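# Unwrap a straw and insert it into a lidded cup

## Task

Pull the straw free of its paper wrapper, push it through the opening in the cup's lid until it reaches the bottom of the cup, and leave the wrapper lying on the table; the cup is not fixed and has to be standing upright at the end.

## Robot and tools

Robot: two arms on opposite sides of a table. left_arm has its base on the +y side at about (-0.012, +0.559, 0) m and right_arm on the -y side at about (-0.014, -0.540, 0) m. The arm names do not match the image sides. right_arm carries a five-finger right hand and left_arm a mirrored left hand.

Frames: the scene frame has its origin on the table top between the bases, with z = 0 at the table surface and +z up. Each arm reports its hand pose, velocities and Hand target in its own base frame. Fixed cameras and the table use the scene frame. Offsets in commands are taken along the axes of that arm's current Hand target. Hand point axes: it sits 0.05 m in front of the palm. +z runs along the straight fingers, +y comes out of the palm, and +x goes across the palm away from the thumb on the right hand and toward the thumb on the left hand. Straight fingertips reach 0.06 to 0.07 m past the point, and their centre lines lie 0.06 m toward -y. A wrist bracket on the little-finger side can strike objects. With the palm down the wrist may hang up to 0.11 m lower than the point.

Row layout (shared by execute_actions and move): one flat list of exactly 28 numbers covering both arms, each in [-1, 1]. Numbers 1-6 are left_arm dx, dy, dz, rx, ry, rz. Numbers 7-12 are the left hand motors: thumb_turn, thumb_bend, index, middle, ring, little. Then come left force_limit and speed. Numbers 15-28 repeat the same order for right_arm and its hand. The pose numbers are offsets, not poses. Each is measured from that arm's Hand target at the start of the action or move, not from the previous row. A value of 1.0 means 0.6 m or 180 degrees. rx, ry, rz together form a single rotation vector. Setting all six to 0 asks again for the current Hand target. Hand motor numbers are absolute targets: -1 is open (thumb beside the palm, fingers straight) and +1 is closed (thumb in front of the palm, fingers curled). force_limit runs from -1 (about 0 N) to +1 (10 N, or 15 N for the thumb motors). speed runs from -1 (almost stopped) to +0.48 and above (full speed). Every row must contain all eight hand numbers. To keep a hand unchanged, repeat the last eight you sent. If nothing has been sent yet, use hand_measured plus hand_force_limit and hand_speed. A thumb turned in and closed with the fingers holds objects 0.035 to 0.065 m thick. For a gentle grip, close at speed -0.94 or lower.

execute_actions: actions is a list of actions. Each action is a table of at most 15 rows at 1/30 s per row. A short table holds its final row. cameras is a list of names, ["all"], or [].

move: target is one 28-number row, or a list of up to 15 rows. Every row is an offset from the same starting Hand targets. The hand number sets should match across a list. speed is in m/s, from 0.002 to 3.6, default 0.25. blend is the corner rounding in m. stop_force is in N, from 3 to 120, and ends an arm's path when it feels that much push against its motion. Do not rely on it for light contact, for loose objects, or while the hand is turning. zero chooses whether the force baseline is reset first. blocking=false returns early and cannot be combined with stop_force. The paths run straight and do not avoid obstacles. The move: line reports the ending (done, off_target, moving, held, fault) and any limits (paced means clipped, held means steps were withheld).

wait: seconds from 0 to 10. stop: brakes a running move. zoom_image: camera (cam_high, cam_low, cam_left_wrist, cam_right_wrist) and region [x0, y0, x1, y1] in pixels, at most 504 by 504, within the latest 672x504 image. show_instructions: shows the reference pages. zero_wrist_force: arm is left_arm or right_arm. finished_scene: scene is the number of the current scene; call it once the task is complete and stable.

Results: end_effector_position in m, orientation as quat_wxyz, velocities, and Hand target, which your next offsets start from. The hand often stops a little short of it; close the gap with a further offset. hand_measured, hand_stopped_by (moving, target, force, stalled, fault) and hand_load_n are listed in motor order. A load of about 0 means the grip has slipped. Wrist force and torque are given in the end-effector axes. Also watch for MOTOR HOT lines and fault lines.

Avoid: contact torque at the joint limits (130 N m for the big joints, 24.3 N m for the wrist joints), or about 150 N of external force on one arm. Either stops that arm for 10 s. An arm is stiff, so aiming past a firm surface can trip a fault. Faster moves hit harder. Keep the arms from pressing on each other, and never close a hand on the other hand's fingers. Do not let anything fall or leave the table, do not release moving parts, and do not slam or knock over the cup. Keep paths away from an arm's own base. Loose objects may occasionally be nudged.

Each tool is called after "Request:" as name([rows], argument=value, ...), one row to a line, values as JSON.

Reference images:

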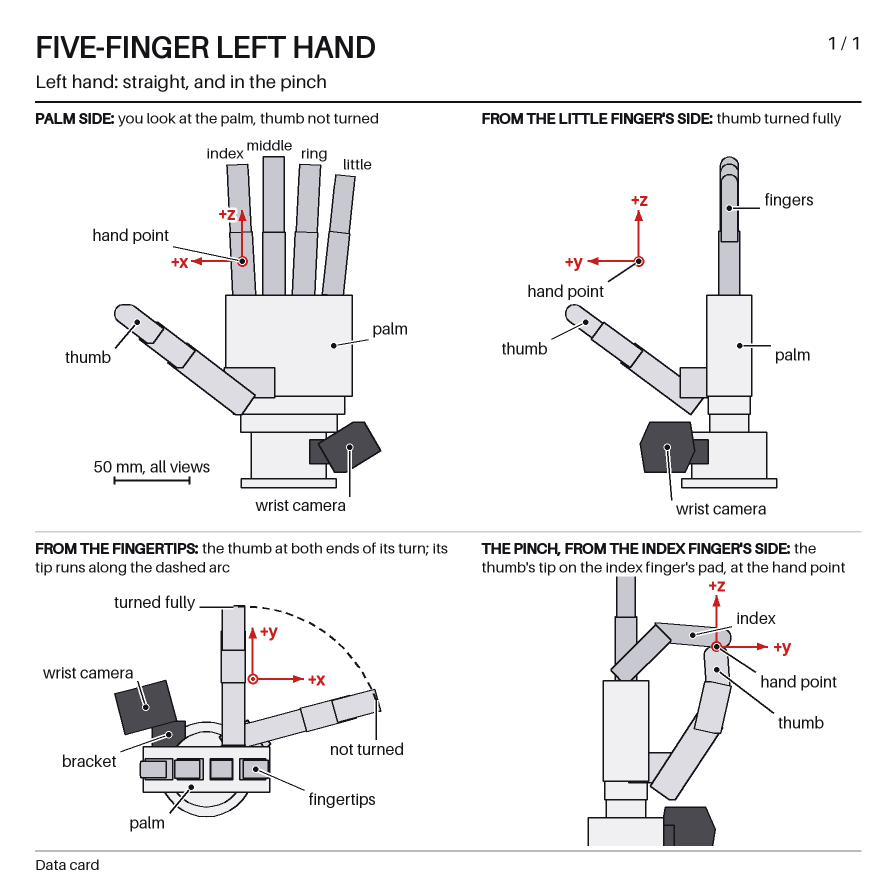

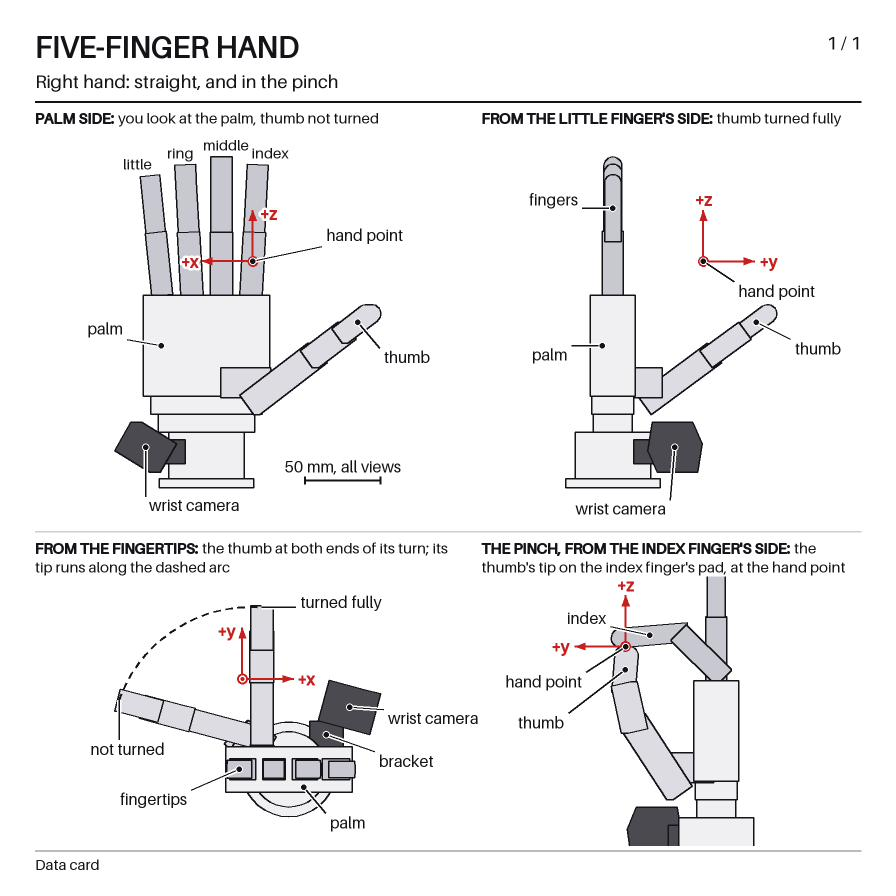

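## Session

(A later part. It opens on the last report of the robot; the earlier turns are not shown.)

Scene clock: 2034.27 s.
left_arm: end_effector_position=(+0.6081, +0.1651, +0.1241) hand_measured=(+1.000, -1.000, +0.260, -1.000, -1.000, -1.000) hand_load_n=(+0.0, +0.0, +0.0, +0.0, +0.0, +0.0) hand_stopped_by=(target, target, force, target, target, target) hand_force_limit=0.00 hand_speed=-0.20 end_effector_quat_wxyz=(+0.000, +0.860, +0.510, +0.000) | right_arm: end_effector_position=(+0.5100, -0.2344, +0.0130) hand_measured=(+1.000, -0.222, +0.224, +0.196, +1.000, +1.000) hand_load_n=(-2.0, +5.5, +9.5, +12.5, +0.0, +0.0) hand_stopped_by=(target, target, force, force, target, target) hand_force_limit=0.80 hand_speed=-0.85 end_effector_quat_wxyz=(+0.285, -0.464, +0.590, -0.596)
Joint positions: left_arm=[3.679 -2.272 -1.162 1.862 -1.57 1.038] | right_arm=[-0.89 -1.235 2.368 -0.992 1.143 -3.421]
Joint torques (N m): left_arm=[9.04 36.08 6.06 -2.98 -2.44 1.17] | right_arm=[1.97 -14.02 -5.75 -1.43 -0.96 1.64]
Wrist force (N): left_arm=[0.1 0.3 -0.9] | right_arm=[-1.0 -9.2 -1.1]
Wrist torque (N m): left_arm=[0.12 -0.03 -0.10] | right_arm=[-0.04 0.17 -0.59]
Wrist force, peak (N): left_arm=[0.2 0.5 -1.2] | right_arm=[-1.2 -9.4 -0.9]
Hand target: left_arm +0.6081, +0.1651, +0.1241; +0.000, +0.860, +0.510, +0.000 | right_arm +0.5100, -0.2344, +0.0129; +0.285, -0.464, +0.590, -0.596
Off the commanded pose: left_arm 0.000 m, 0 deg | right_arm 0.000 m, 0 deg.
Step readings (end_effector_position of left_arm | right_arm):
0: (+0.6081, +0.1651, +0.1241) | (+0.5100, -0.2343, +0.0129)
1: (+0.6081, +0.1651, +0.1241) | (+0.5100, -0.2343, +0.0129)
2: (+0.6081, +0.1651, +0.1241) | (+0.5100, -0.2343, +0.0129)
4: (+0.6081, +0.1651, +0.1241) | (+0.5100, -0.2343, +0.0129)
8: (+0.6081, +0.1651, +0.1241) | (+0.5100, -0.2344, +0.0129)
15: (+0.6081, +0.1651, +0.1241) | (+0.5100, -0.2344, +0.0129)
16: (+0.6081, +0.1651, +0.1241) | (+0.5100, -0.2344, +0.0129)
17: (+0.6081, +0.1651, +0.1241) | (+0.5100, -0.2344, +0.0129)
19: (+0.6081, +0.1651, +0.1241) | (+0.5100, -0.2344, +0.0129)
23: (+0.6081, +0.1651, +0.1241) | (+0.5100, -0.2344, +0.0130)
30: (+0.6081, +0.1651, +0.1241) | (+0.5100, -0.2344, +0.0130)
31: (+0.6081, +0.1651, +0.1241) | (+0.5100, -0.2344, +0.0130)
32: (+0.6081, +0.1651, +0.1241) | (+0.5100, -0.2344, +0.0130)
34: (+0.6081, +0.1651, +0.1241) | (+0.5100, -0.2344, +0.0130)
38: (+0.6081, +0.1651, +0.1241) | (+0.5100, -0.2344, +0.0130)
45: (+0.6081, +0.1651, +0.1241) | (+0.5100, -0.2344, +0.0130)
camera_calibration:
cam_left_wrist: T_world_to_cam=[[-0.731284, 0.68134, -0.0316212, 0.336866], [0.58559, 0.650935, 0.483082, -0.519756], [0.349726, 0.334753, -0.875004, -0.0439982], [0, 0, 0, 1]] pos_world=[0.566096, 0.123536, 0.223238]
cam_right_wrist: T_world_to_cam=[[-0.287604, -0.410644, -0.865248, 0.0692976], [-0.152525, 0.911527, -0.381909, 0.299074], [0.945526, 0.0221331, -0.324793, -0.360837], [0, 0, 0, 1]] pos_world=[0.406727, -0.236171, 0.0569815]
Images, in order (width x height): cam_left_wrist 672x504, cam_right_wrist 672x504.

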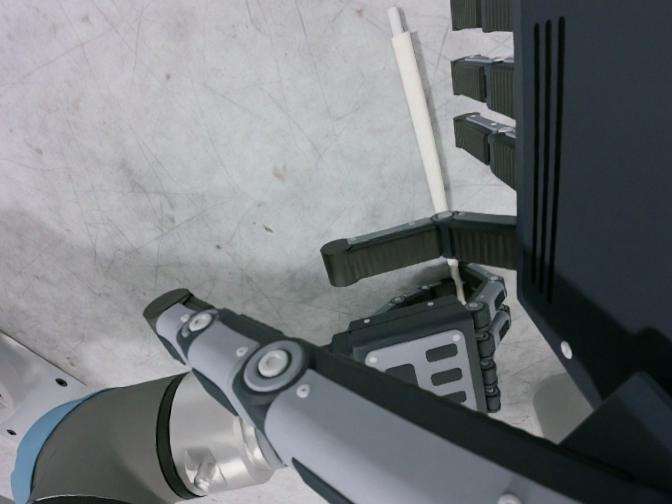

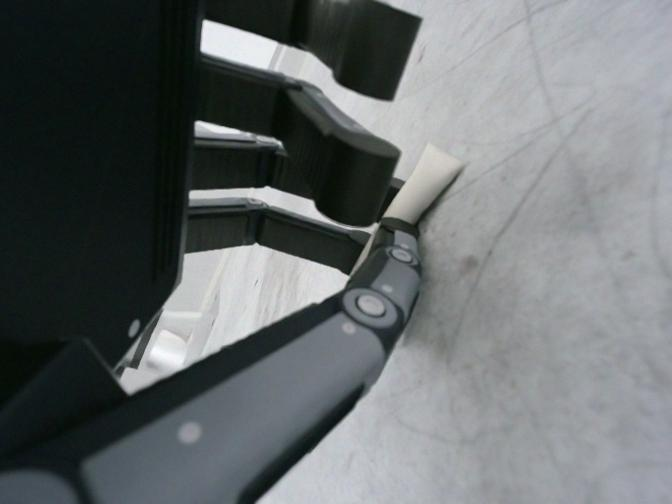

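Request:
move(target=[-0.0980,0.0083,0.0533,0,0,0,1,-1,1,-1,-1,-1,0,-0.2,0,0,0,0,0,0,1,-0.22,0.6,0.6,1,1,0.8,-0.85], speed=0.08, cameras=["cam_left_wrist"])

Request:
zoom_image(camera="cam_left_wrist", region=[380, 70, 500, 190])

Scene clock: 2051.47 s.
left_arm: end_effector_position=(+0.5843, +0.1110, +0.0922) hand_measured=(+1.000, -1.000, +0.260, -1.000, -1.000, -1.000) hand_load_n=(+0.0, -0.5, +0.0, +0.0, +0.0, +0.0) hand_stopped_by=(target, target, force, target, target, target) hand_force_limit=0.00 hand_speed=-0.20 end_effector_quat_wxyz=(+0.000, +0.860, +0.510, +0.000) | right_arm: end_effector_position=(+0.5100, -0.2344, +0.0129) hand_measured=(+1.000, -0.222, +0.224, +0.196, +1.000, +1.000) hand_load_n=(-2.0, +5.5, +9.5, +12.5, +0.0, +0.0) hand_stopped_by=(target, target, force, force, target, target) hand_force_limit=0.80 hand_speed=-0.85 end_effector_quat_wxyz=(+0.285, -0.464, +0.590, -0.596)
Joint positions: left_arm=[3.612 -2.211 -1.353 1.993 -1.57 0.97] | right_arm=[-0.89 -1.235 2.368 -0.992 1.143 -3.421]
Joint torques (N m): left_arm=[8.99 33.39 25.26 -4.02 1.56 1.79] | right_arm=[-6.34 -11.1 -2.14 2.24 -1.13 1.63]
Wrist force (N): left_arm=[0.1 0.1 -1.1] | right_arm=[-1.1 -9.2 -1.1]
Wrist torque (N m): left_arm=[0.10 -0.04 -0.01] | right_arm=[-0.03 0.18 -0.59]
Wrist force, peak (N): left_arm=[0.9 0.2 -1.4] | right_arm=[-1.1 -9.4 -1.1]
Hand target: left_arm +0.5843, +0.1111, +0.0922; +0.000, +0.860, +0.510, +0.000 | right_arm +0.5100, -0.2344, +0.0129; +0.285, -0.464, +0.590, -0.596
Off the commanded pose: left_arm 0.000 m, 0 deg | right_arm 0.000 m, 0 deg.
move: done
camera_calibration:
cam_left_wrist: T_world_to_cam=[[-0.731223, 0.681411, -0.0314908, 0.355251], [0.585672, 0.650814, 0.483145, -0.455242], [0.349715, 0.334844, -0.874974, -0.0454833], [0, 0, 0, 1]] pos_world=[0.542296, 0.0694358, 0.191338]
Images, in order (width x height): cam_left_wrist 672x504.

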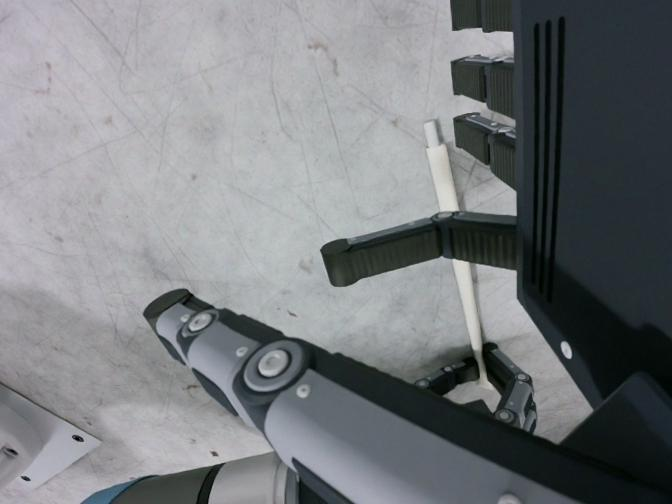

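Scaled by 4.200.

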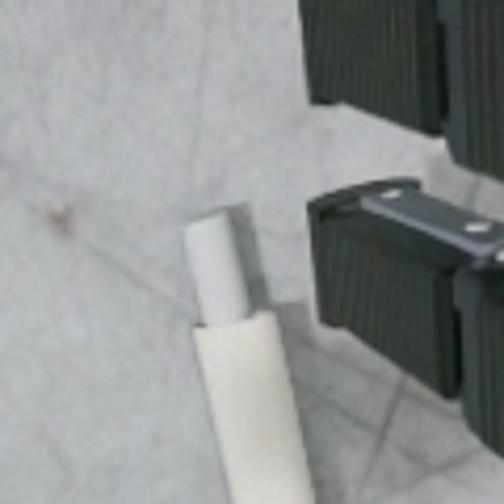

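Request:
move([
  [0.0013,0.0225,0,0,0,0,1,-1,1,-1,-1,-1,0,-0.2,0,0,0,0,0,0,1,-0.22,0.6,0.6,1,1,0.8,-0.85],
  [0.0013,0.0225,0.0230,0,0,0,1,-1,1,-1,-1,-1,0,-0.2,0,0,0,0,0,0,1,-0.22,0.6,0.6,1,1,0.8,-0.85],
], speed=0.04)

Request:
move(target=[0,0,0.02,0,0,0,1,-1,1,-1,-1,-1,0,-0.2,0,0,0,0,0,0,1,-0.22,0.6,0.6,1,1,0.8,-0.85], speed=0.006, stop_force=25, cameras=["cam_left_wrist"])

Request:
zoom_image(camera="cam_left_wrist", region=[400, 70, 520, 190])

Scene clock: 2067.77 s.
left_arm: end_effector_position=(+0.5964, +0.1052, +0.0782) hand_measured=(+1.000, -1.000, +0.260, -1.000, -1.000, -1.000) hand_load_n=(+0.0, +0.0, +0.0, +0.0, +0.0, +0.0) hand_stopped_by=(target, target, force, target, target, target) hand_force_limit=0.00 hand_speed=-0.20 end_effector_quat_wxyz=(+0.000, +0.860, +0.510, +0.000) | right_arm: end_effector_position=(+0.5100, -0.2344, +0.0129) hand_measured=(+1.000, -0.222, +0.224, +0.196, +1.000, +1.000) hand_load_n=(-2.0, +5.5, +9.5, +12.5, +0.0, +0.0) hand_stopped_by=(target, target, force, force, target, target) hand_force_limit=0.80 hand_speed=-0.85 end_effector_quat_wxyz=(+0.285, -0.464, +0.590, -0.596)
Joint positions: left_arm=[3.591 -2.25 -1.326 2.004 -1.57 0.95] | right_arm=[-0.89 -1.235 2.368 -0.992 1.143 -3.421]
Joint torques (N m): left_arm=[9.93 45.01 26.13 -3.9 0.01 2.12] | right_arm=[-5.13 -10.99 -2.07 2.18 -1.29 1.53]
Wrist force (N): left_arm=[-0.1 0.1 -1.0] | right_arm=[-1.2 -9.3 -1.0]
Wrist torque (N m): left_arm=[0.11 -0.02 0.03] | right_arm=[-0.07 0.19 -0.60]
Wrist force, peak (N): left_arm=[-0.2 0.1 -1.6] | right_arm=[-1.0 -9.5 -1.0]
Hand target: left_arm +0.5965, +0.1053, +0.0784; +0.000, +0.860, +0.510, +0.000 | right_arm +0.5100, -0.2344, +0.0129; +0.285, -0.464, +0.590, -0.596
Off the commanded pose: left_arm 0.000 m, 0 deg | right_arm 0.000 m, 0 deg.
move: done

Scene clock: 2069.60 s.
left_arm: end_effector_position=(+0.5965, +0.1053, +0.0738) hand_measured=(+1.000, -1.000, +0.260, -1.000, -1.000, -1.000) hand_load_n=(+0.0, +0.0, +0.0, -0.5, +0.0, +0.0) hand_stopped_by=(target, target, force, target, target, target) hand_force_limit=0.00 hand_speed=-0.20 end_effector_quat_wxyz=(+0.000, +0.860, +0.510, +0.000) | right_arm: end_effector_position=(+0.5100, -0.2344, +0.0129) hand_measured=(+1.000, -0.222, +0.224, +0.196, +1.000, +1.000) hand_load_n=(-2.0, +6.0, +9.0, +12.0, +0.0, +0.0) hand_stopped_by=(target, target, force, force, target, target) hand_force_limit=0.80 hand_speed=-0.85 end_effector_quat_wxyz=(+0.285, -0.464, +0.590, -0.596)
Joint positions: left_arm=[3.591 -2.254 -1.33 2.013 -1.57 0.95] | right_arm=[-0.89 -1.235 2.368 -0.992 1.143 -3.421]
Joint torques (N m): left_arm=[9.41 31.63 18.41 -1.62 -2.22 1.75] | right_arm=[-5.22 -11.48 -2.3 2.2 -0.69 1.44]
Wrist force (N): left_arm=[-0.8 1.1 -28.3] | right_arm=[-1.1 -10.2 -1.0]
Wrist torque (N m): left_arm=[1.74 -0.59 -0.05] | right_arm=[-0.08 0.17 -0.63]
Wrist force, peak (N): left_arm=[-0.6 1.6 -32.5] | right_arm=[-1.2 -10.4 -1.0]
Hand target: left_arm +0.5965, +0.1053, +0.0738; +0.000, +0.860, +0.510, +0.000 (not the last commanded pose) | right_arm +0.5100, -0.2344, +0.0129; +0.285, -0.464, +0.590, -0.596
Off the commanded pose: left_arm 0.007 m, 0 deg | right_arm 0.000 m, 0 deg.
move: contact (left_arm)
camera_calibration:
cam_left_wrist: T_world_to_cam=[[-0.731281, 0.681343, -0.0316188, 0.367534], [0.585594, 0.650932, 0.483082, -0.44974], [0.349726, 0.334753, -0.875004, -0.063936], [0, 0, 0, 1]] pos_world=[0.554496, 0.0637359, 0.172938]
Images, in order (width x height): cam_left_wrist 672x504.

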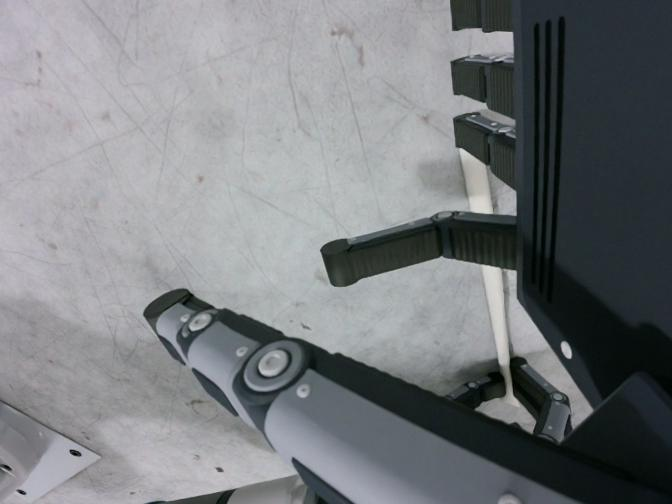

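Scaled by 4.200.

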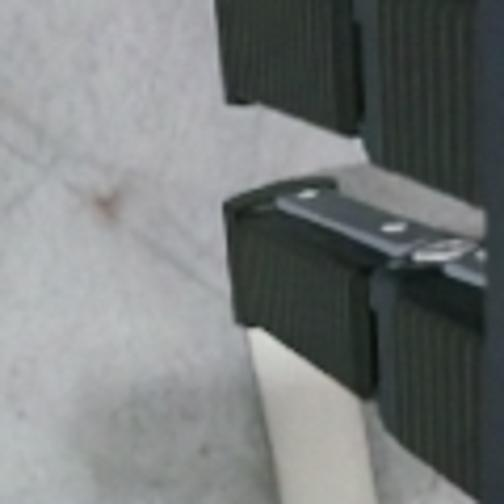

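Request:
move(target=[0,0,0,0,0,0,1,-1,1,-1,-1,-1,0,-0.2,0.0488,0.0108,0.0014,0,0,0,1,-0.22,0.6,0.6,1,1,0.8,-0.85], speed=0.015, cameras=["cam_left_wrist","cam_right_wrist"])

Request:
zoom_image(camera="cam_left_wrist", region=[400, 70, 580, 250])

Request:
zoom_image(camera="cam_right_wrist", region=[300, 0, 672, 300])

Scene clock: 2077.87 s.
left_arm: end_effector_position=(+0.5965, +0.1053, +0.0738) hand_measured=(+1.000, -1.000, +0.260, -1.000, -1.000, -1.000) hand_load_n=(+0.0, +0.0, +0.0, +0.0, +0.0, +0.0) hand_stopped_by=(target, target, force, target, target, target) hand_force_limit=0.00 hand_speed=-0.20 end_effector_quat_wxyz=(+0.000, +0.860, +0.510, +0.000) | right_arm: end_effector_position=(+0.4975, -0.2617, +0.0129) hand_measured=(+1.000, -0.222, +0.224, +0.196, +1.000, +1.000) hand_load_n=(+3.5, +4.0, +7.5, +13.0, +0.0, +0.0) hand_stopped_by=(target, target, force, force, target, target) hand_force_limit=0.80 hand_speed=-0.85 end_effector_quat_wxyz=(+0.285, -0.464, +0.590, -0.596)
Joint positions: left_arm=[3.591 -2.254 -1.33 2.013 -1.57 0.95] | right_arm=[-0.98 -1.23 2.359 -0.982 1.054 -3.436]
Joint torques (N m): left_arm=[-3.85 42.54 2.91 -0.97 2.34 1.37] | right_arm=[5.34 -13.1 -10.33 1.89 2.54 -1.18]
Wrist force (N): left_arm=[-0.1 -0.6 -0.9] | right_arm=[-1.6 -9.6 -1.5]
Wrist torque (N m): left_arm=[0.00 -0.01 0.05] | right_arm=[-0.04 0.13 -0.54]
Wrist force, peak (N): left_arm=[-1.1 1.1 -28.8] | right_arm=[-17.4 -19.0 -3.9]
Hand target: left_arm +0.5965, +0.1053, +0.0738; +0.000, +0.860, +0.510, +0.000 | right_arm +0.4975, -0.2616, +0.0129; +0.285, -0.464, +0.590, -0.596
Off the commanded pose: left_arm 0.000 m, 0 deg | right_arm 0.000 m, 0 deg.
move: done
camera_calibration:
cam_left_wrist: T_world_to_cam=[[-0.731281, 0.681343, -0.0316188, 0.367534], [0.585594, 0.650932, 0.483082, -0.44974], [0.349726, 0.334753, -0.875004, -0.063936], [0, 0, 0, 1]] pos_world=[0.554496, 0.0637359, 0.172938]
cam_right_wrist: T_world_to_cam=[[-0.287656, -0.410593, -0.865256, 0.0544398], [-0.152631, 0.911548, -0.381817, 0.322055], [0.945493, 0.0222324, -0.324882, -0.348402], [0, 0, 0, 1]] pos_world=[0.394227, -0.26347, 0.0568811]
Images, in order (width x height): cam_left_wrist 672x504, cam_right_wrist 672x504.

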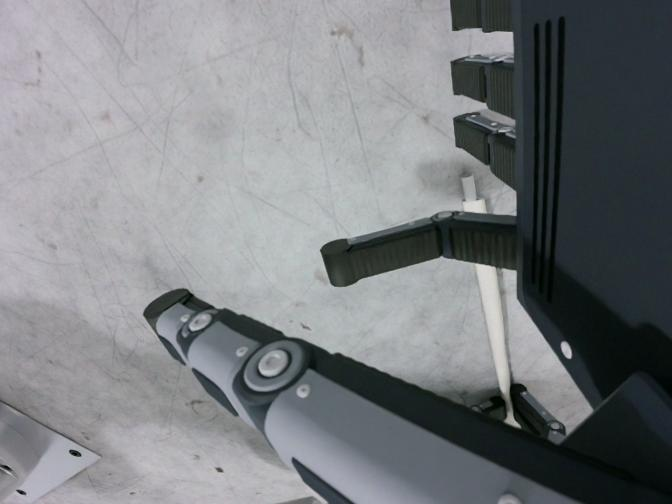

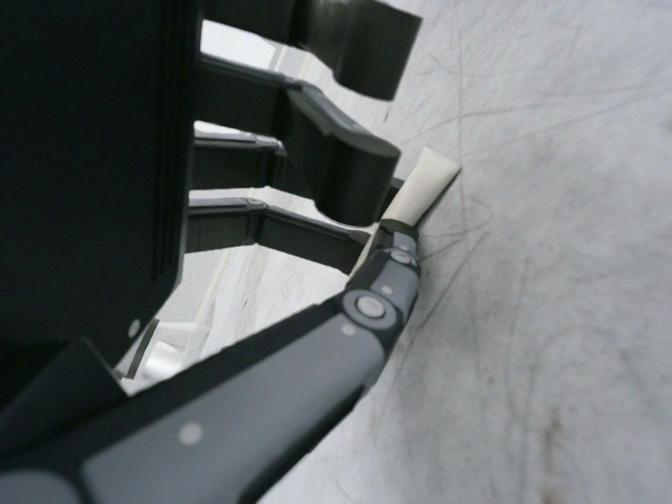

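Scaled by 2.800.

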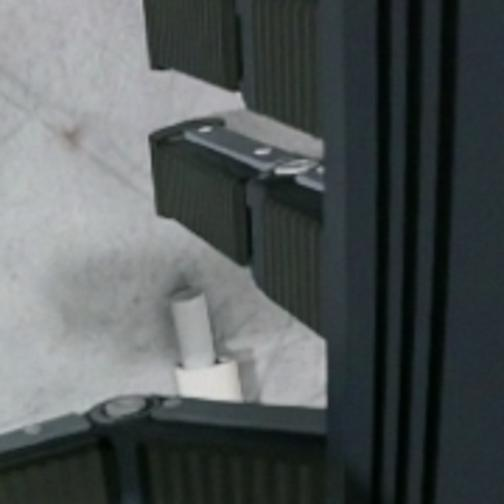

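Scaled by 1.355.

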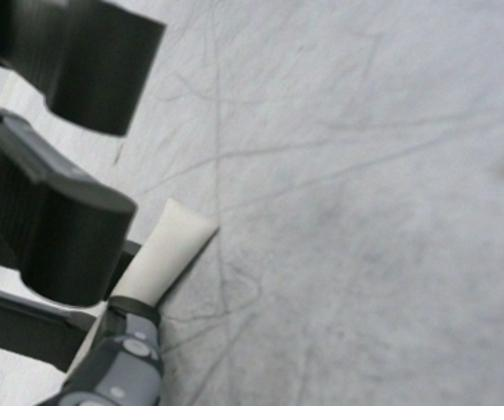

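Request:
move([
  [0,0,-0.0150,0,0,0,1,-1,1,-1,-1,-1,0,-0.2,0,0,0,0,0,0,1,-0.22,0.65,0.65,1,1,1,-0.85],
  [0.0483,0,-0.0150,0,0,0,1,-1,1,-1,-1,-1,0,-0.2,0,0,0,0,0,0,1,-0.22,0.65,0.65,1,1,1,-0.85],
  [0.0483,0,-0.0040,0,0,0,1,-1,1,-1,-1,-1,0,-0.2,0,0,0,0,0,0,1,-0.22,0.65,0.65,1,1,1,-0.85],
], speed=0.05, cameras=["cam_left_wrist"])

Request:
zoom_image(camera="cam_left_wrist", region=[400, 70, 580, 250])

Scene clock: 2176.00 s.
left_arm: end_effector_position=(+0.6103, +0.1307, +0.0760) hand_measured=(+1.000, -1.000, +0.260, -1.000, -1.000, -1.000) hand_load_n=(+0.0, +0.0, +0.0, +0.0, +0.0, +0.0) hand_stopped_by=(target, target, force, target, target, target) hand_force_limit=0.00 hand_speed=-0.20 end_effector_quat_wxyz=(+0.000, +0.860, +0.510, +0.000) end_effector_velocity=(+0.000, +0.002, +0.002) end_effector_angular_velocity=(+0.001, +0.000, +0.002) | right_arm: end_effector_position=(+0.4975, -0.2616, +0.0129) hand_measured=(+1.000, -0.222, +0.234, +0.196, +1.000, +1.000) hand_load_n=(+2.5, +5.0, +11.0, +13.5, +0.0, +0.0) hand_stopped_by=(target, target, force, force, target, target) hand_force_limit=1.00 hand_speed=-0.85 end_effector_quat_wxyz=(+0.285, -0.464, +0.590, -0.596)
Joint positions: left_arm=[3.622 -2.296 -1.25 1.975 -1.57 0.981] | right_arm=[-0.98 -1.23 2.359 -0.982 1.054 -3.436]
Joint velocities: left_arm=[0.003 0.002 0.003 -0.005 -0.001 0.001] | right_arm=[within noise]
Joint torques (N m): left_arm=[-7.03 47.18 27.01 -3.91 0.83 -1.95] | right_arm=[0.28 -26.46 -1.51 -2.47 1.82 0.71]
Wrist force (N): left_arm=[-0.2 -0.3 -0.9] | right_arm=[-1.3 -10.5 -1.3]
Wrist torque (N m): left_arm=[0.02 -0.02 -0.06] | right_arm=[-0.06 0.15 -0.57]
Wrist force, peak (N): left_arm=[0.0 -0.5 -1.6] | right_arm=[-1.7 -10.9 -1.2]
Hand target: left_arm +0.6104, +0.1307, +0.0762; +0.000, +0.860, +0.510, +0.000 | right_arm +0.4975, -0.2616, +0.0129; +0.285, -0.464, +0.590, -0.596
Off the commanded pose: left_arm 0.000 m, 0 deg | right_arm 0.000 m, 0 deg.
move: done
camera_calibration:
cam_left_wrist: T_world_to_cam=[[-0.73127, 0.68136, -0.0315155, 0.360364], [0.585723, 0.650963, 0.482883, -0.47546], [0.349533, 0.334659, -0.875117, -0.0752016], [0, 0, 0, 1]] pos_world=[0.568297, 0.0891363, 0.175139]
Images, in order (width x height): cam_left_wrist 672x504.

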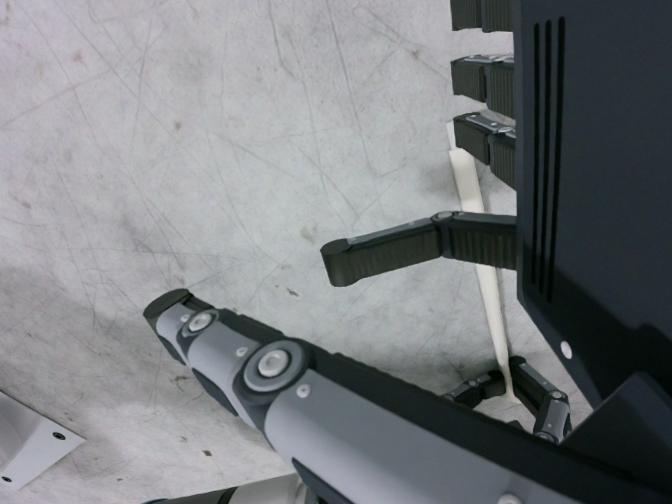

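Scaled by 2.800.

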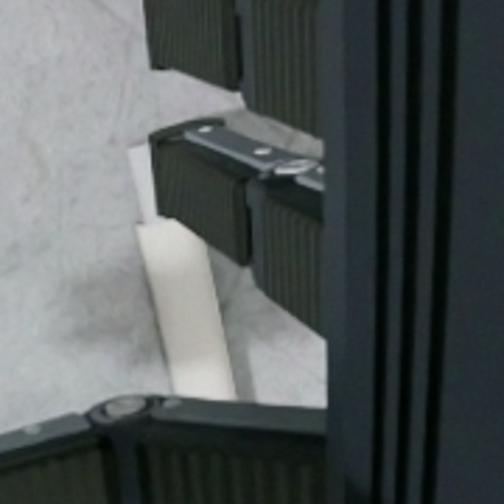

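Request:
move([
  [0,0.0113,-0.004,0,0,0,1,-1,1,-1,-1,-1,0,-0.2,0,0,0,0,0,0,1,-0.22,0.65,0.65,1,1,1,-0.85],
], speed=0.03)

Request:
move(target=[0,0,0.03,0,0,0,1,-1,1,-1,-1,-1,0,-0.2,0,0,0,0,0,0,1,-0.22,0.65,0.65,1,1,1,-0.85], speed=0.007, stop_force=38)

Request:
move(target=[0,0,0,0,0,0,1,-1,1,-1,-1,-1,0,-0.2,0.0488,0.0108,0.0014,0,0,0,1,-0.22,0.65,0.65,1,1,1,-0.85], speed=0.012, cameras=["cam_left_wrist","cam_right_wrist"])

Request:
zoom_image(camera="cam_left_wrist", region=[400, 70, 580, 250])

Scene clock: 2187.00 s.
left_arm: end_effector_position=(+0.6165, +0.1274, +0.0787) hand_measured=(+1.000, -1.000, +0.260, -1.000, -1.000, -1.000) hand_load_n=(+0.0, +0.0, +0.0, +0.0, +0.5, +0.0) hand_stopped_by=(target, target, force, target, target, target) hand_force_limit=0.00 hand_speed=-0.20 end_effector_quat_wxyz=(+0.000, +0.860, +0.510, +0.000) | right_arm: end_effector_position=(+0.4975, -0.2616, +0.0129) hand_measured=(+1.000, -0.222, +0.234, +0.196, +1.000, +1.000) hand_load_n=(+2.5, +5.0, +10.5, +13.5, +0.0, +0.0) hand_stopped_by=(target, target, force, force, target, target) hand_force_limit=1.00 hand_speed=-0.85 end_effector_quat_wxyz=(+0.285, -0.464, +0.590, -0.596)
Joint positions: left_arm=[3.612 -2.305 -1.226 1.96 -1.57 0.97] | right_arm=[-0.98 -1.23 2.359 -0.982 1.054 -3.436]
Joint torques (N m): left_arm=[3.91 44.59 5.31 -1.85 -1.38 0.5] | right_arm=[-6.09 -19.21 -1.95 -2.61 2.54 0.9]
Wrist force (N): left_arm=[-0.2 -0.4 -0.9] | right_arm=[-1.4 -10.6 -1.4]
Wrist torque (N m): left_arm=[0.00 0.00 0.03] | right_arm=[-0.07 0.16 -0.58]
Wrist force, peak (N): left_arm=[-0.3 -0.5 -1.2] | right_arm=[-1.4 -10.9 -1.3]
Hand target: left_arm +0.6164, +0.1275, +0.0786; +0.000, +0.860, +0.510, +0.000 | right_arm +0.4975, -0.2616, +0.0129; +0.285, -0.464, +0.590, -0.596
Off the commanded pose: left_arm 0.000 m, 0 deg | right_arm 0.000 m, 0 deg.
move: done

Scene clock: 2189.53 s.
left_arm: end_effector_position=(+0.6164, +0.1275, +0.0680) hand_measured=(+1.000, -1.000, +0.260, -1.000, -1.000, -1.000) hand_load_n=(+0.0, +0.0, +0.0, -1.0, +0.0, +0.0) hand_stopped_by=(target, target, force, target, target, target) hand_force_limit=0.00 hand_speed=-0.20 end_effector_quat_wxyz=(+0.000, +0.860, +0.510, +0.000) | right_arm: end_effector_position=(+0.4975, -0.2616, +0.0129) hand_measured=(+1.000, -0.222, +0.234, +0.196, +1.000, +1.000) hand_load_n=(+3.5, +4.5, +14.0, +10.5, +0.0, +0.0) hand_stopped_by=(target, target, force, force, target, target) hand_force_limit=1.00 hand_speed=-0.85 end_effector_quat_wxyz=(+0.285, -0.464, +0.590, -0.596)
Joint positions: left_arm=[3.612 -2.316 -1.237 1.982 -1.57 0.97] | right_arm=[-0.98 -1.23 2.359 -0.982 1.054 -3.436]
Joint torques (N m): left_arm=[6.1 22.41 16.43 -0.93 -1 1.33] | right_arm=[-5.89 -12.69 -1.95 0.41 -0.56 0.9]
Wrist force (N): left_arm=[-1.3 0.3 -39.7] | right_arm=[-0.5 -11.2 -0.8]
Wrist torque (N m): left_arm=[2.33 -0.84 -0.06] | right_arm=[-0.09 0.25 -0.57]
Wrist force, peak (N): left_arm=[-0.6 0.7 -47.3] | right_arm=[-1.5 -13.4 -1.9]
Hand target: left_arm +0.6164, +0.1275, +0.0680; +0.000, +0.860, +0.510, +0.000 (not the last commanded pose) | right_arm +0.4975, -0.2616, +0.0129; +0.285, -0.464, +0.590, -0.596
Off the commanded pose: left_arm 0.007 m, 0 deg | right_arm 0.000 m, 0 deg.
move: contact (left_arm)

Scene clock: 2192.30 s.
left_arm: end_effector_position=(+0.6164, +0.1275, +0.0680) hand_measured=(+1.000, -1.000, +0.260, -1.000, -1.000, -1.000) hand_load_n=(+0.0, +0.0, +0.0, -0.5, -0.5, +0.0) hand_stopped_by=(target, target, force, target, target, target) hand_force_limit=0.00 hand_speed=-0.20 end_effector_quat_wxyz=(+0.000, +0.860, +0.510, +0.000) | right_arm: end_effector_position=(+0.4850, -0.2890, +0.0129) hand_measured=(+1.000, -0.222, +0.234, +0.196, +1.000, +1.000) hand_load_n=(+3.0, +5.0, +11.0, +13.0, +0.0, +0.0) hand_stopped_by=(target, target, force, force, target, target) hand_force_limit=1.00 hand_speed=-0.85 end_effector_quat_wxyz=(+0.285, -0.464, +0.590, -0.596)
Joint positions: left_arm=[3.612 -2.316 -1.237 1.982 -1.57 0.97] | right_arm=[-1.064 -1.221 2.343 -0.967 0.971 -3.451]
Joint torques (N m): left_arm=[5.13 18.13 16.12 -0.36 -0.95 1.18] | right_arm=[5.67 -14.6 -10.69 1.8 2.26 -1.38]
Wrist force (N): left_arm=[-1.2 0.4 -39.5] | right_arm=[-1.9 -11.9 -1.8]
Wrist torque (N m): left_arm=[2.34 -0.84 -0.05] | right_arm=[-0.16 0.12 -0.56]
Wrist force, peak (N): left_arm=[-0.8 0.3 -39.8] | right_arm=[-2.4 -12.7 -1.1]
Hand target: left_arm +0.6164, +0.1275, +0.0680; +0.000, +0.860, +0.510, +0.000 | right_arm +0.4850, -0.2889, +0.0129; +0.285, -0.464, +0.590, -0.596
Off the commanded pose: left_arm 0.000 m, 0 deg | right_arm 0.000 m, 0 deg.
move: done
camera_calibration:
cam_left_wrist: T_world_to_cam=[[-0.731237, 0.681392, -0.0315921, 0.36674], [0.585584, 0.650826, 0.483236, -0.473005], [0.349834, 0.33486, -0.87492, -0.0835745], [0, 0, 0, 1]] pos_world=[0.574396, 0.0859357, 0.167038]
cam_right_wrist: T_world_to_cam=[[-0.287663, -0.410556, -0.865271, 0.0396199], [-0.15262, 0.911564, -0.381783, 0.345016], [0.945493, 0.0222326, -0.324882, -0.335882], [0, 0, 0, 1]] pos_world=[0.381627, -0.29077, 0.0568812]
Images, in order (width x height): cam_left_wrist 672x504, cam_right_wrist 672x504.

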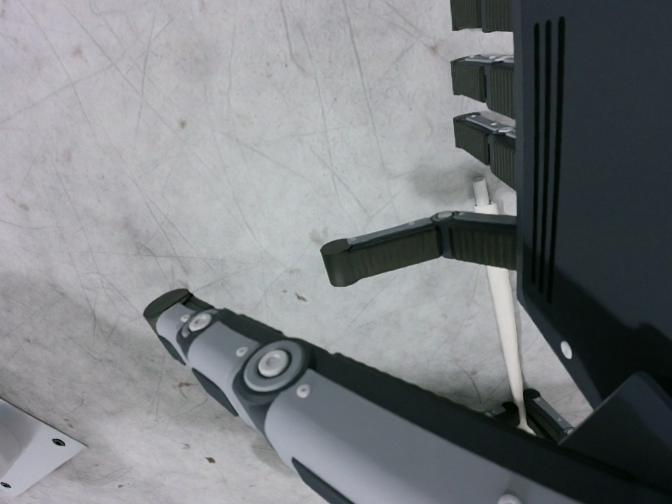

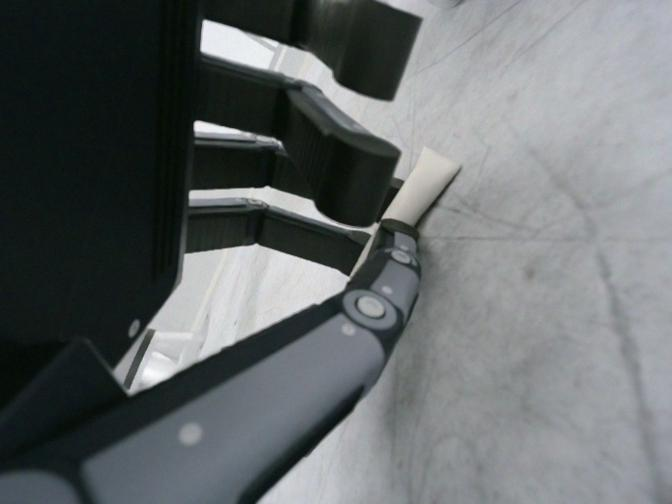

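Scaled by 2.800.

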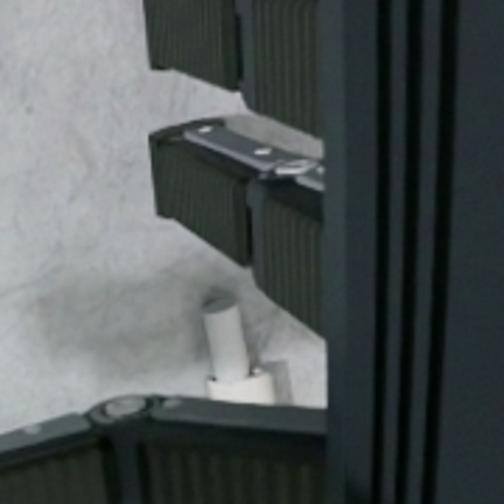

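Request:
move([
  [0,0,-0.0700,0,0,0,1,-1,1,-1,-1,-1,0,-0.2,0,0,0,0,0,0,1,-0.22,0.65,0.65,1,1,1,-0.85],
  [-0.0943,-0.0762,-0.0700,0,0,0.4694,1,-1,1,-1,-1,-1,0,-0.2,0,0,0,0,0,0,1,-0.22,0.65,0.65,1,1,1,-0.85],
], speed=[0.08,0.2], cameras=["cam_left_wrist","cam_low"])

Request:
zoom_image(camera="cam_left_wrist", region=[380, 50, 560, 230])

Scene clock: 2227.93 s.
left_arm: end_effector_position=(+0.5492, +0.0998, +0.1100) hand_measured=(+1.000, -1.000, +0.260, -1.000, -1.000, -1.000) hand_load_n=(+0.0, -0.5, +0.0, +0.0, +0.0, +0.0) hand_stopped_by=(target, target, force, target, target, target) hand_force_limit=0.00 hand_speed=-0.20 end_effector_quat_wxyz=(+0.000, +0.980, -0.201, +0.000) | right_arm: end_effector_position=(+0.4850, -0.2889, +0.0129) hand_measured=(+1.000, -0.222, +0.234, +0.196, +1.000, +1.000) hand_load_n=(+2.5, +5.0, +11.0, +13.0, +0.0, +0.0) hand_stopped_by=(target, target, force, force, target, target) hand_force_limit=1.00 hand_speed=-0.85 end_effector_quat_wxyz=(+0.285, -0.464, +0.590, -0.596)
Joint positions: left_arm=[3.676 -2.292 -1.164 1.885 -1.57 2.509] | right_arm=[-1.064 -1.221 2.343 -0.967 0.971 -3.451]
Joint torques (N m): left_arm=[4.83 45.08 5.85 -1.78 2.09 0.9] | right_arm=[5.44 -31 -1.59 -2.69 2.18 1]
Wrist force (N): left_arm=[-0.3 -0.1 -0.8] | right_arm=[-1.5 -11.7 -1.8]
Wrist torque (N m): left_arm=[0.06 0.04 0.00] | right_arm=[-0.15 0.15 -0.58]
Wrist force, peak (N): left_arm=[-1.2 0.1 -39.6] | right_arm=[-1.3 -11.9 -1.9]
Hand target: left_arm +0.5491, +0.0998, +0.1100; +0.000, +0.980, -0.201, +0.000 | right_arm +0.4850, -0.2889, +0.0129; +0.285, -0.464, +0.590, -0.596
Off the commanded pose: left_arm 0.000 m, 0 deg | right_arm 0.000 m, 0 deg.
move: done
camera_calibration:
cam_left_wrist: T_world_to_cam=[[0.607939, 0.793344, -0.0318721, -0.40873], [0.703833, -0.5199, 0.484068, -0.384161], [0.367462, -0.316717, -0.874449, 0.0412869], [0, 0, 0, 1]] pos_world=[0.503697, 0.137614, 0.209037]
Images, in order (width x height): cam_low 672x504, cam_left_wrist 672x504.

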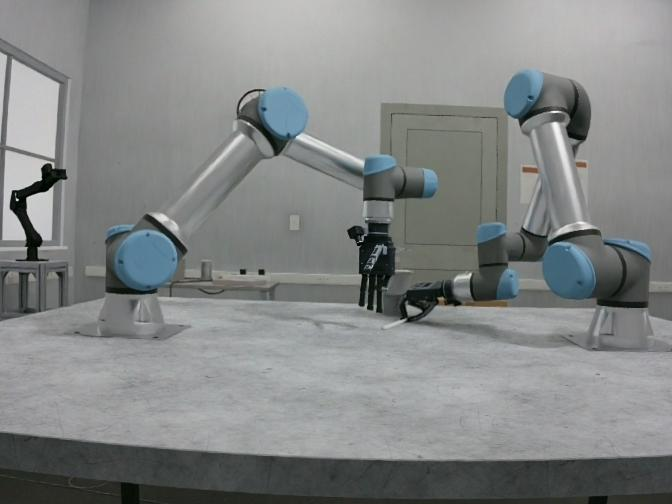

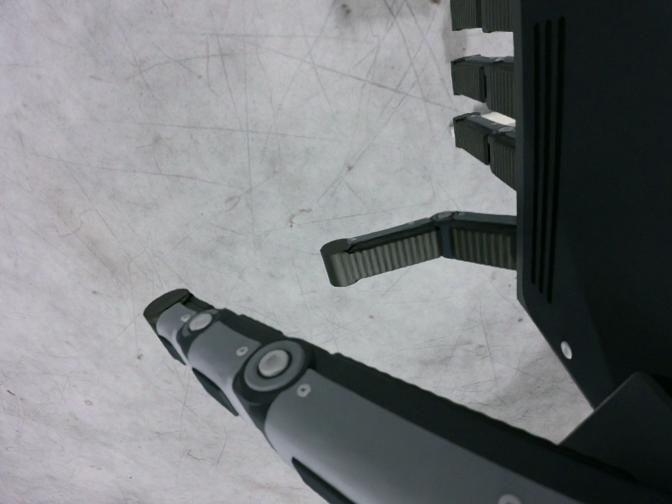

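Scaled by 2.800.

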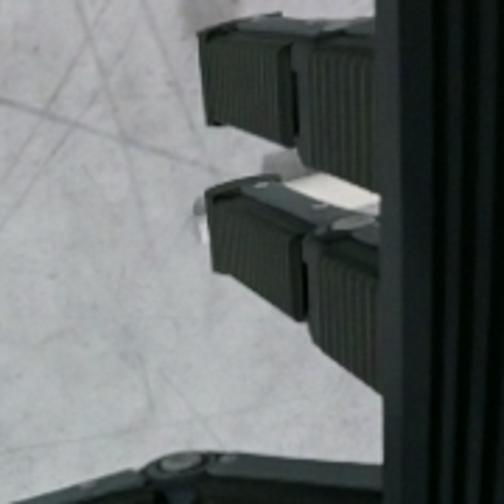

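Request:
move(target=[0.0090,0.0033,0.0417,0,0,0,1,-1,1,-1,-1,-1,0,-0.2,0,0,0,0,0,0,1,-0.22,0.65,0.65,1,1,1,-0.85], speed=0.08, cameras=["cam_left_wrist"])

Request:
zoom_image(camera="cam_left_wrist", region=[400, 70, 520, 190])

Scene clock: 2236.70 s.
left_arm: end_effector_position=(+0.5533, +0.0957, +0.0848) hand_measured=(+1.000, -1.000, +0.260, -1.000, -1.000, -1.000) hand_load_n=(+0.0, -0.5, +0.0, +0.0, +0.0, +0.0) hand_stopped_by=(target, target, force, target, target, target) hand_force_limit=0.00 hand_speed=-0.20 end_effector_quat_wxyz=(+0.000, +0.980, -0.201, +0.000) end_effector_velocity=(-0.001, +0.001, +0.003) end_effector_angular_velocity=(+0.000, +0.002, +0.002) | right_arm: end_effector_position=(+0.4850, -0.2889, +0.0129) hand_measured=(+1.000, -0.222, +0.234, +0.196, +1.000, +1.000) hand_load_n=(+3.0, +5.0, +11.0, +13.0, +0.0, +0.0) hand_stopped_by=(target, target, force, force, target, target) hand_force_limit=1.00 hand_speed=-0.85 end_effector_quat_wxyz=(+0.285, -0.464, +0.590, -0.596)
Joint positions: left_arm=[3.666 -2.32 -1.183 1.932 -1.57 2.499] | right_arm=[-1.064 -1.221 2.343 -0.967 0.971 -3.451]
Joint velocities: left_arm=[0.001 0.003 0.001 -0.006 -0.001 0] | right_arm=[within noise]
Joint torques (N m): left_arm=[4.28 47.87 24.51 -4.32 -1.23 0.66] | right_arm=[5.47 -31.02 -1.04 -2.44 2.37 0.89]
Wrist force (N): left_arm=[-0.3 -0.1 -1.0] | right_arm=[-1.2 -11.5 -1.6]
Wrist torque (N m): left_arm=[0.06 0.02 0.00] | right_arm=[-0.14 0.10 -0.55]
Wrist force, peak (N): left_arm=[-0.4 -0.5 -1.4] | right_arm=[-1.6 -11.8 -1.7]
Hand target: left_arm +0.5533, +0.0958, +0.0850; +0.000, +0.980, -0.201, +0.000 | right_arm +0.4850, -0.2889, +0.0129; +0.285, -0.464, +0.590, -0.596
Off the commanded pose: left_arm 0.000 m, 0 deg | right_arm 0.000 m, 0 deg.
move: done
camera_calibration:
cam_left_wrist: T_world_to_cam=[[0.60801, 0.793282, -0.0320449, -0.408849], [0.703885, -0.519943, 0.483948, -0.376927], [0.367246, -0.316802, -0.87451, 0.016609], [0, 0, 0, 1]] pos_world=[0.507798, 0.133614, 0.183836]
Images, in order (width x height): cam_left_wrist 672x504.

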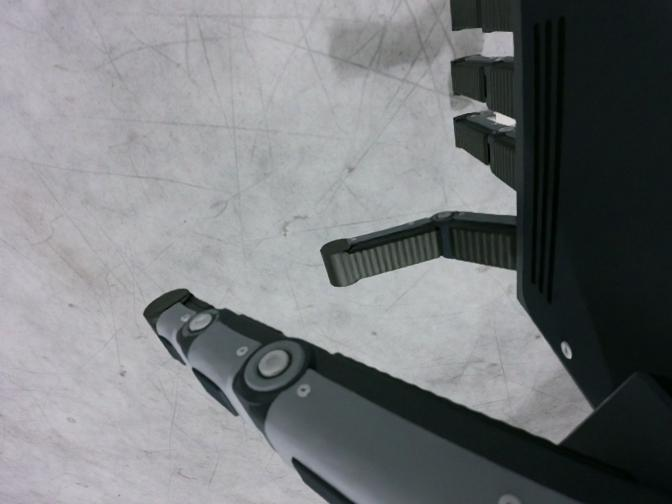

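Scaled by 4.200.

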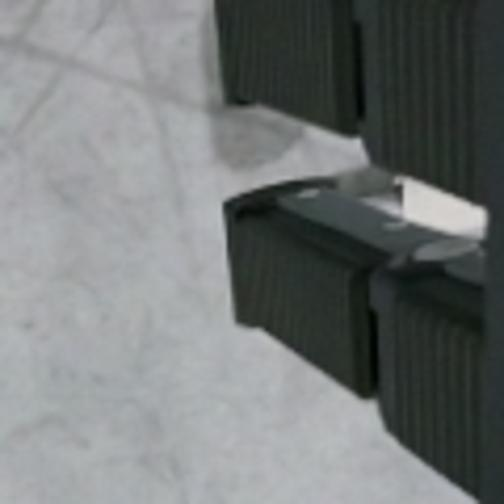

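Request:
move([
  [0,-0.0175,0,0,0,0,1,-1,1,-1,-1,-1,0,-0.2,0,0,0,0,0,0,1,-0.22,0.65,0.65,1,1,1,-0.85],
  [0,-0.0175,0.0108,0,0,0,1,-1,1,-1,-1,-1,0,-0.2,0,0,0,0,0,0,1,-0.22,0.65,0.65,1,1,1,-0.85],
], speed=0.05)

Request:
move(target=[0,0,0.03,0,0,0,1,-1,1,-1,-1,-1,0,-0.2,0,0,0,0,0,0,1,-0.22,0.65,0.65,1,1,1,-0.85], speed=0.007, stop_force=38, cameras=["cam_left_wrist"])

Request:
zoom_image(camera="cam_left_wrist", region=[400, 70, 520, 190])

Scene clock: 2247.90 s.
left_arm: end_effector_position=(+0.5574, +0.1055, +0.0783) hand_measured=(+1.000, -1.000, +0.260, -1.000, -1.000, -1.000) hand_load_n=(+0.5, +0.0, +0.0, +0.0, +0.0, +0.0) hand_stopped_by=(target, target, force, target, target, target) hand_force_limit=0.00 hand_speed=-0.20 end_effector_quat_wxyz=(+0.000, +0.980, -0.201, +0.000) end_effector_velocity=(+0.000, -0.001, +0.002) end_effector_angular_velocity=(+0.000, +0.001, -0.001) | right_arm: end_effector_position=(+0.4850, -0.2889, +0.0129) hand_measured=(+1.000, -0.222, +0.234, +0.196, +1.000, +1.000) hand_load_n=(+2.5, +5.0, +11.0, +13.5, +0.0, +0.0) hand_stopped_by=(target, target, force, force, target, target) hand_force_limit=1.00 hand_speed=-0.85 end_effector_quat_wxyz=(+0.285, -0.464, +0.590, -0.596)
Joint positions: left_arm=[3.677 -2.343 -1.16 1.931 -1.57 2.51] | right_arm=[-1.064 -1.221 2.343 -0.967 0.971 -3.451]
Joint velocities: left_arm=[-0.001 0.002 0.002 -0.005 0 0] | right_arm=[within noise]
Joint torques (N m): left_arm=[-5.85 50.33 26.85 -4.06 -2.09 -1.91] | right_arm=[6.48 -30.94 -0.7 -2.38 2.61 0.7]
Wrist force (N): left_arm=[-0.3 -0.3 -0.8] | right_arm=[-1.3 -11.5 -1.7]
Wrist torque (N m): left_arm=[0.03 0.02 -0.09] | right_arm=[-0.13 0.12 -0.57]
Wrist force, peak (N): left_arm=[-0.4 -0.5 -1.4] | right_arm=[-1.4 -11.8 -1.7]
Hand target: left_arm +0.5574, +0.1055, +0.0785; +0.000, +0.980, -0.201, +0.000 | right_arm +0.4850, -0.2889, +0.0129; +0.285, -0.464, +0.590, -0.596
Off the commanded pose: left_arm 0.000 m, 0 deg | right_arm 0.000 m, 0 deg.
move: done

Scene clock: 2249.67 s.
left_arm: end_effector_position=(+0.5575, +0.1055, +0.0731) hand_measured=(+1.000, -1.000, +0.260, -1.000, -1.000, -1.000) hand_load_n=(+0.0, +0.0, +0.0, +0.0, +0.0, +0.0) hand_stopped_by=(target, target, force, target, target, target) hand_force_limit=0.00 hand_speed=-0.20 end_effector_quat_wxyz=(+0.000, +0.980, -0.201, +0.000) | right_arm: end_effector_position=(+0.4850, -0.2889, +0.0129) hand_measured=(+1.000, -0.222, +0.234, +0.196, +1.000, +1.000) hand_load_n=(+2.5, +5.0, +10.5, +13.5, +0.0, +0.0) hand_stopped_by=(target, target, force, force, target, target) hand_force_limit=1.00 hand_speed=-0.85 end_effector_quat_wxyz=(+0.285, -0.464, +0.590, -0.596)
Joint positions: left_arm=[3.677 -2.348 -1.165 1.942 -1.57 2.51] | right_arm=[-1.064 -1.221 2.343 -0.967 0.971 -3.451]
Joint torques (N m): left_arm=[-8.17 24.2 16.74 -0.71 -1.83 -1.72] | right_arm=[5.1 -30.39 -1.93 -2.37 2.52 0.69]
Wrist force (N): left_arm=[-1.2 0.0 -40.8] | right_arm=[-1.5 -12.0 -1.8]
Wrist torque (N m): left_arm=[2.45 -0.77 -0.16] | right_arm=[-0.14 0.14 -0.59]
Wrist force, peak (N): left_arm=[-1.0 -0.5 -46.3] | right_arm=[-1.6 -12.1 -2.0]
Hand target: left_arm +0.5575, +0.1055, +0.0731; +0.000, +0.980, -0.201, +0.000 (not the last commanded pose) | right_arm +0.4850, -0.2889, +0.0129; +0.285, -0.464, +0.590, -0.596
Off the commanded pose: left_arm 0.013 m, 0 deg | right_arm 0.000 m, 0 deg.
move: contact (left_arm)
camera_calibration:
cam_left_wrist: T_world_to_cam=[[0.608061, 0.793257, -0.0317185, -0.419629], [0.703681, -0.520039, 0.48414, -0.36904], [0.367552, -0.316706, -0.874415, 0.0077534], [0, 0, 0, 1]] pos_world=[0.511997, 0.143414, 0.172137]
Images, in order (width x height): cam_left_wrist 672x504.

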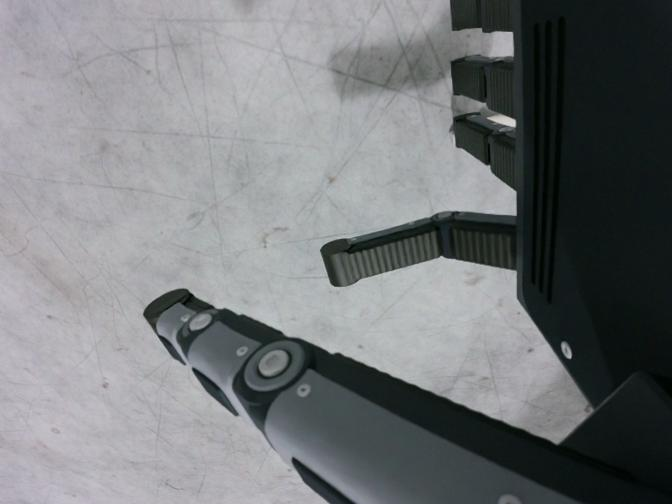

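Scaled by 4.200.

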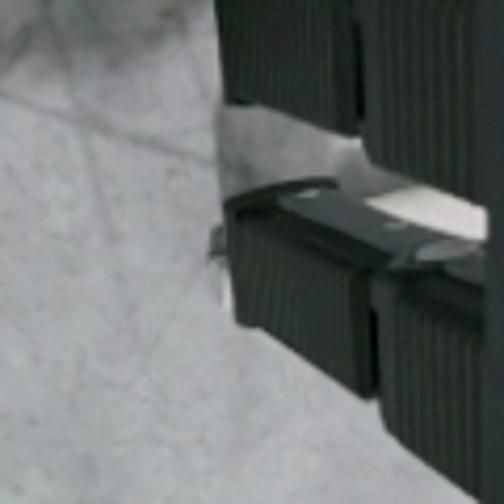

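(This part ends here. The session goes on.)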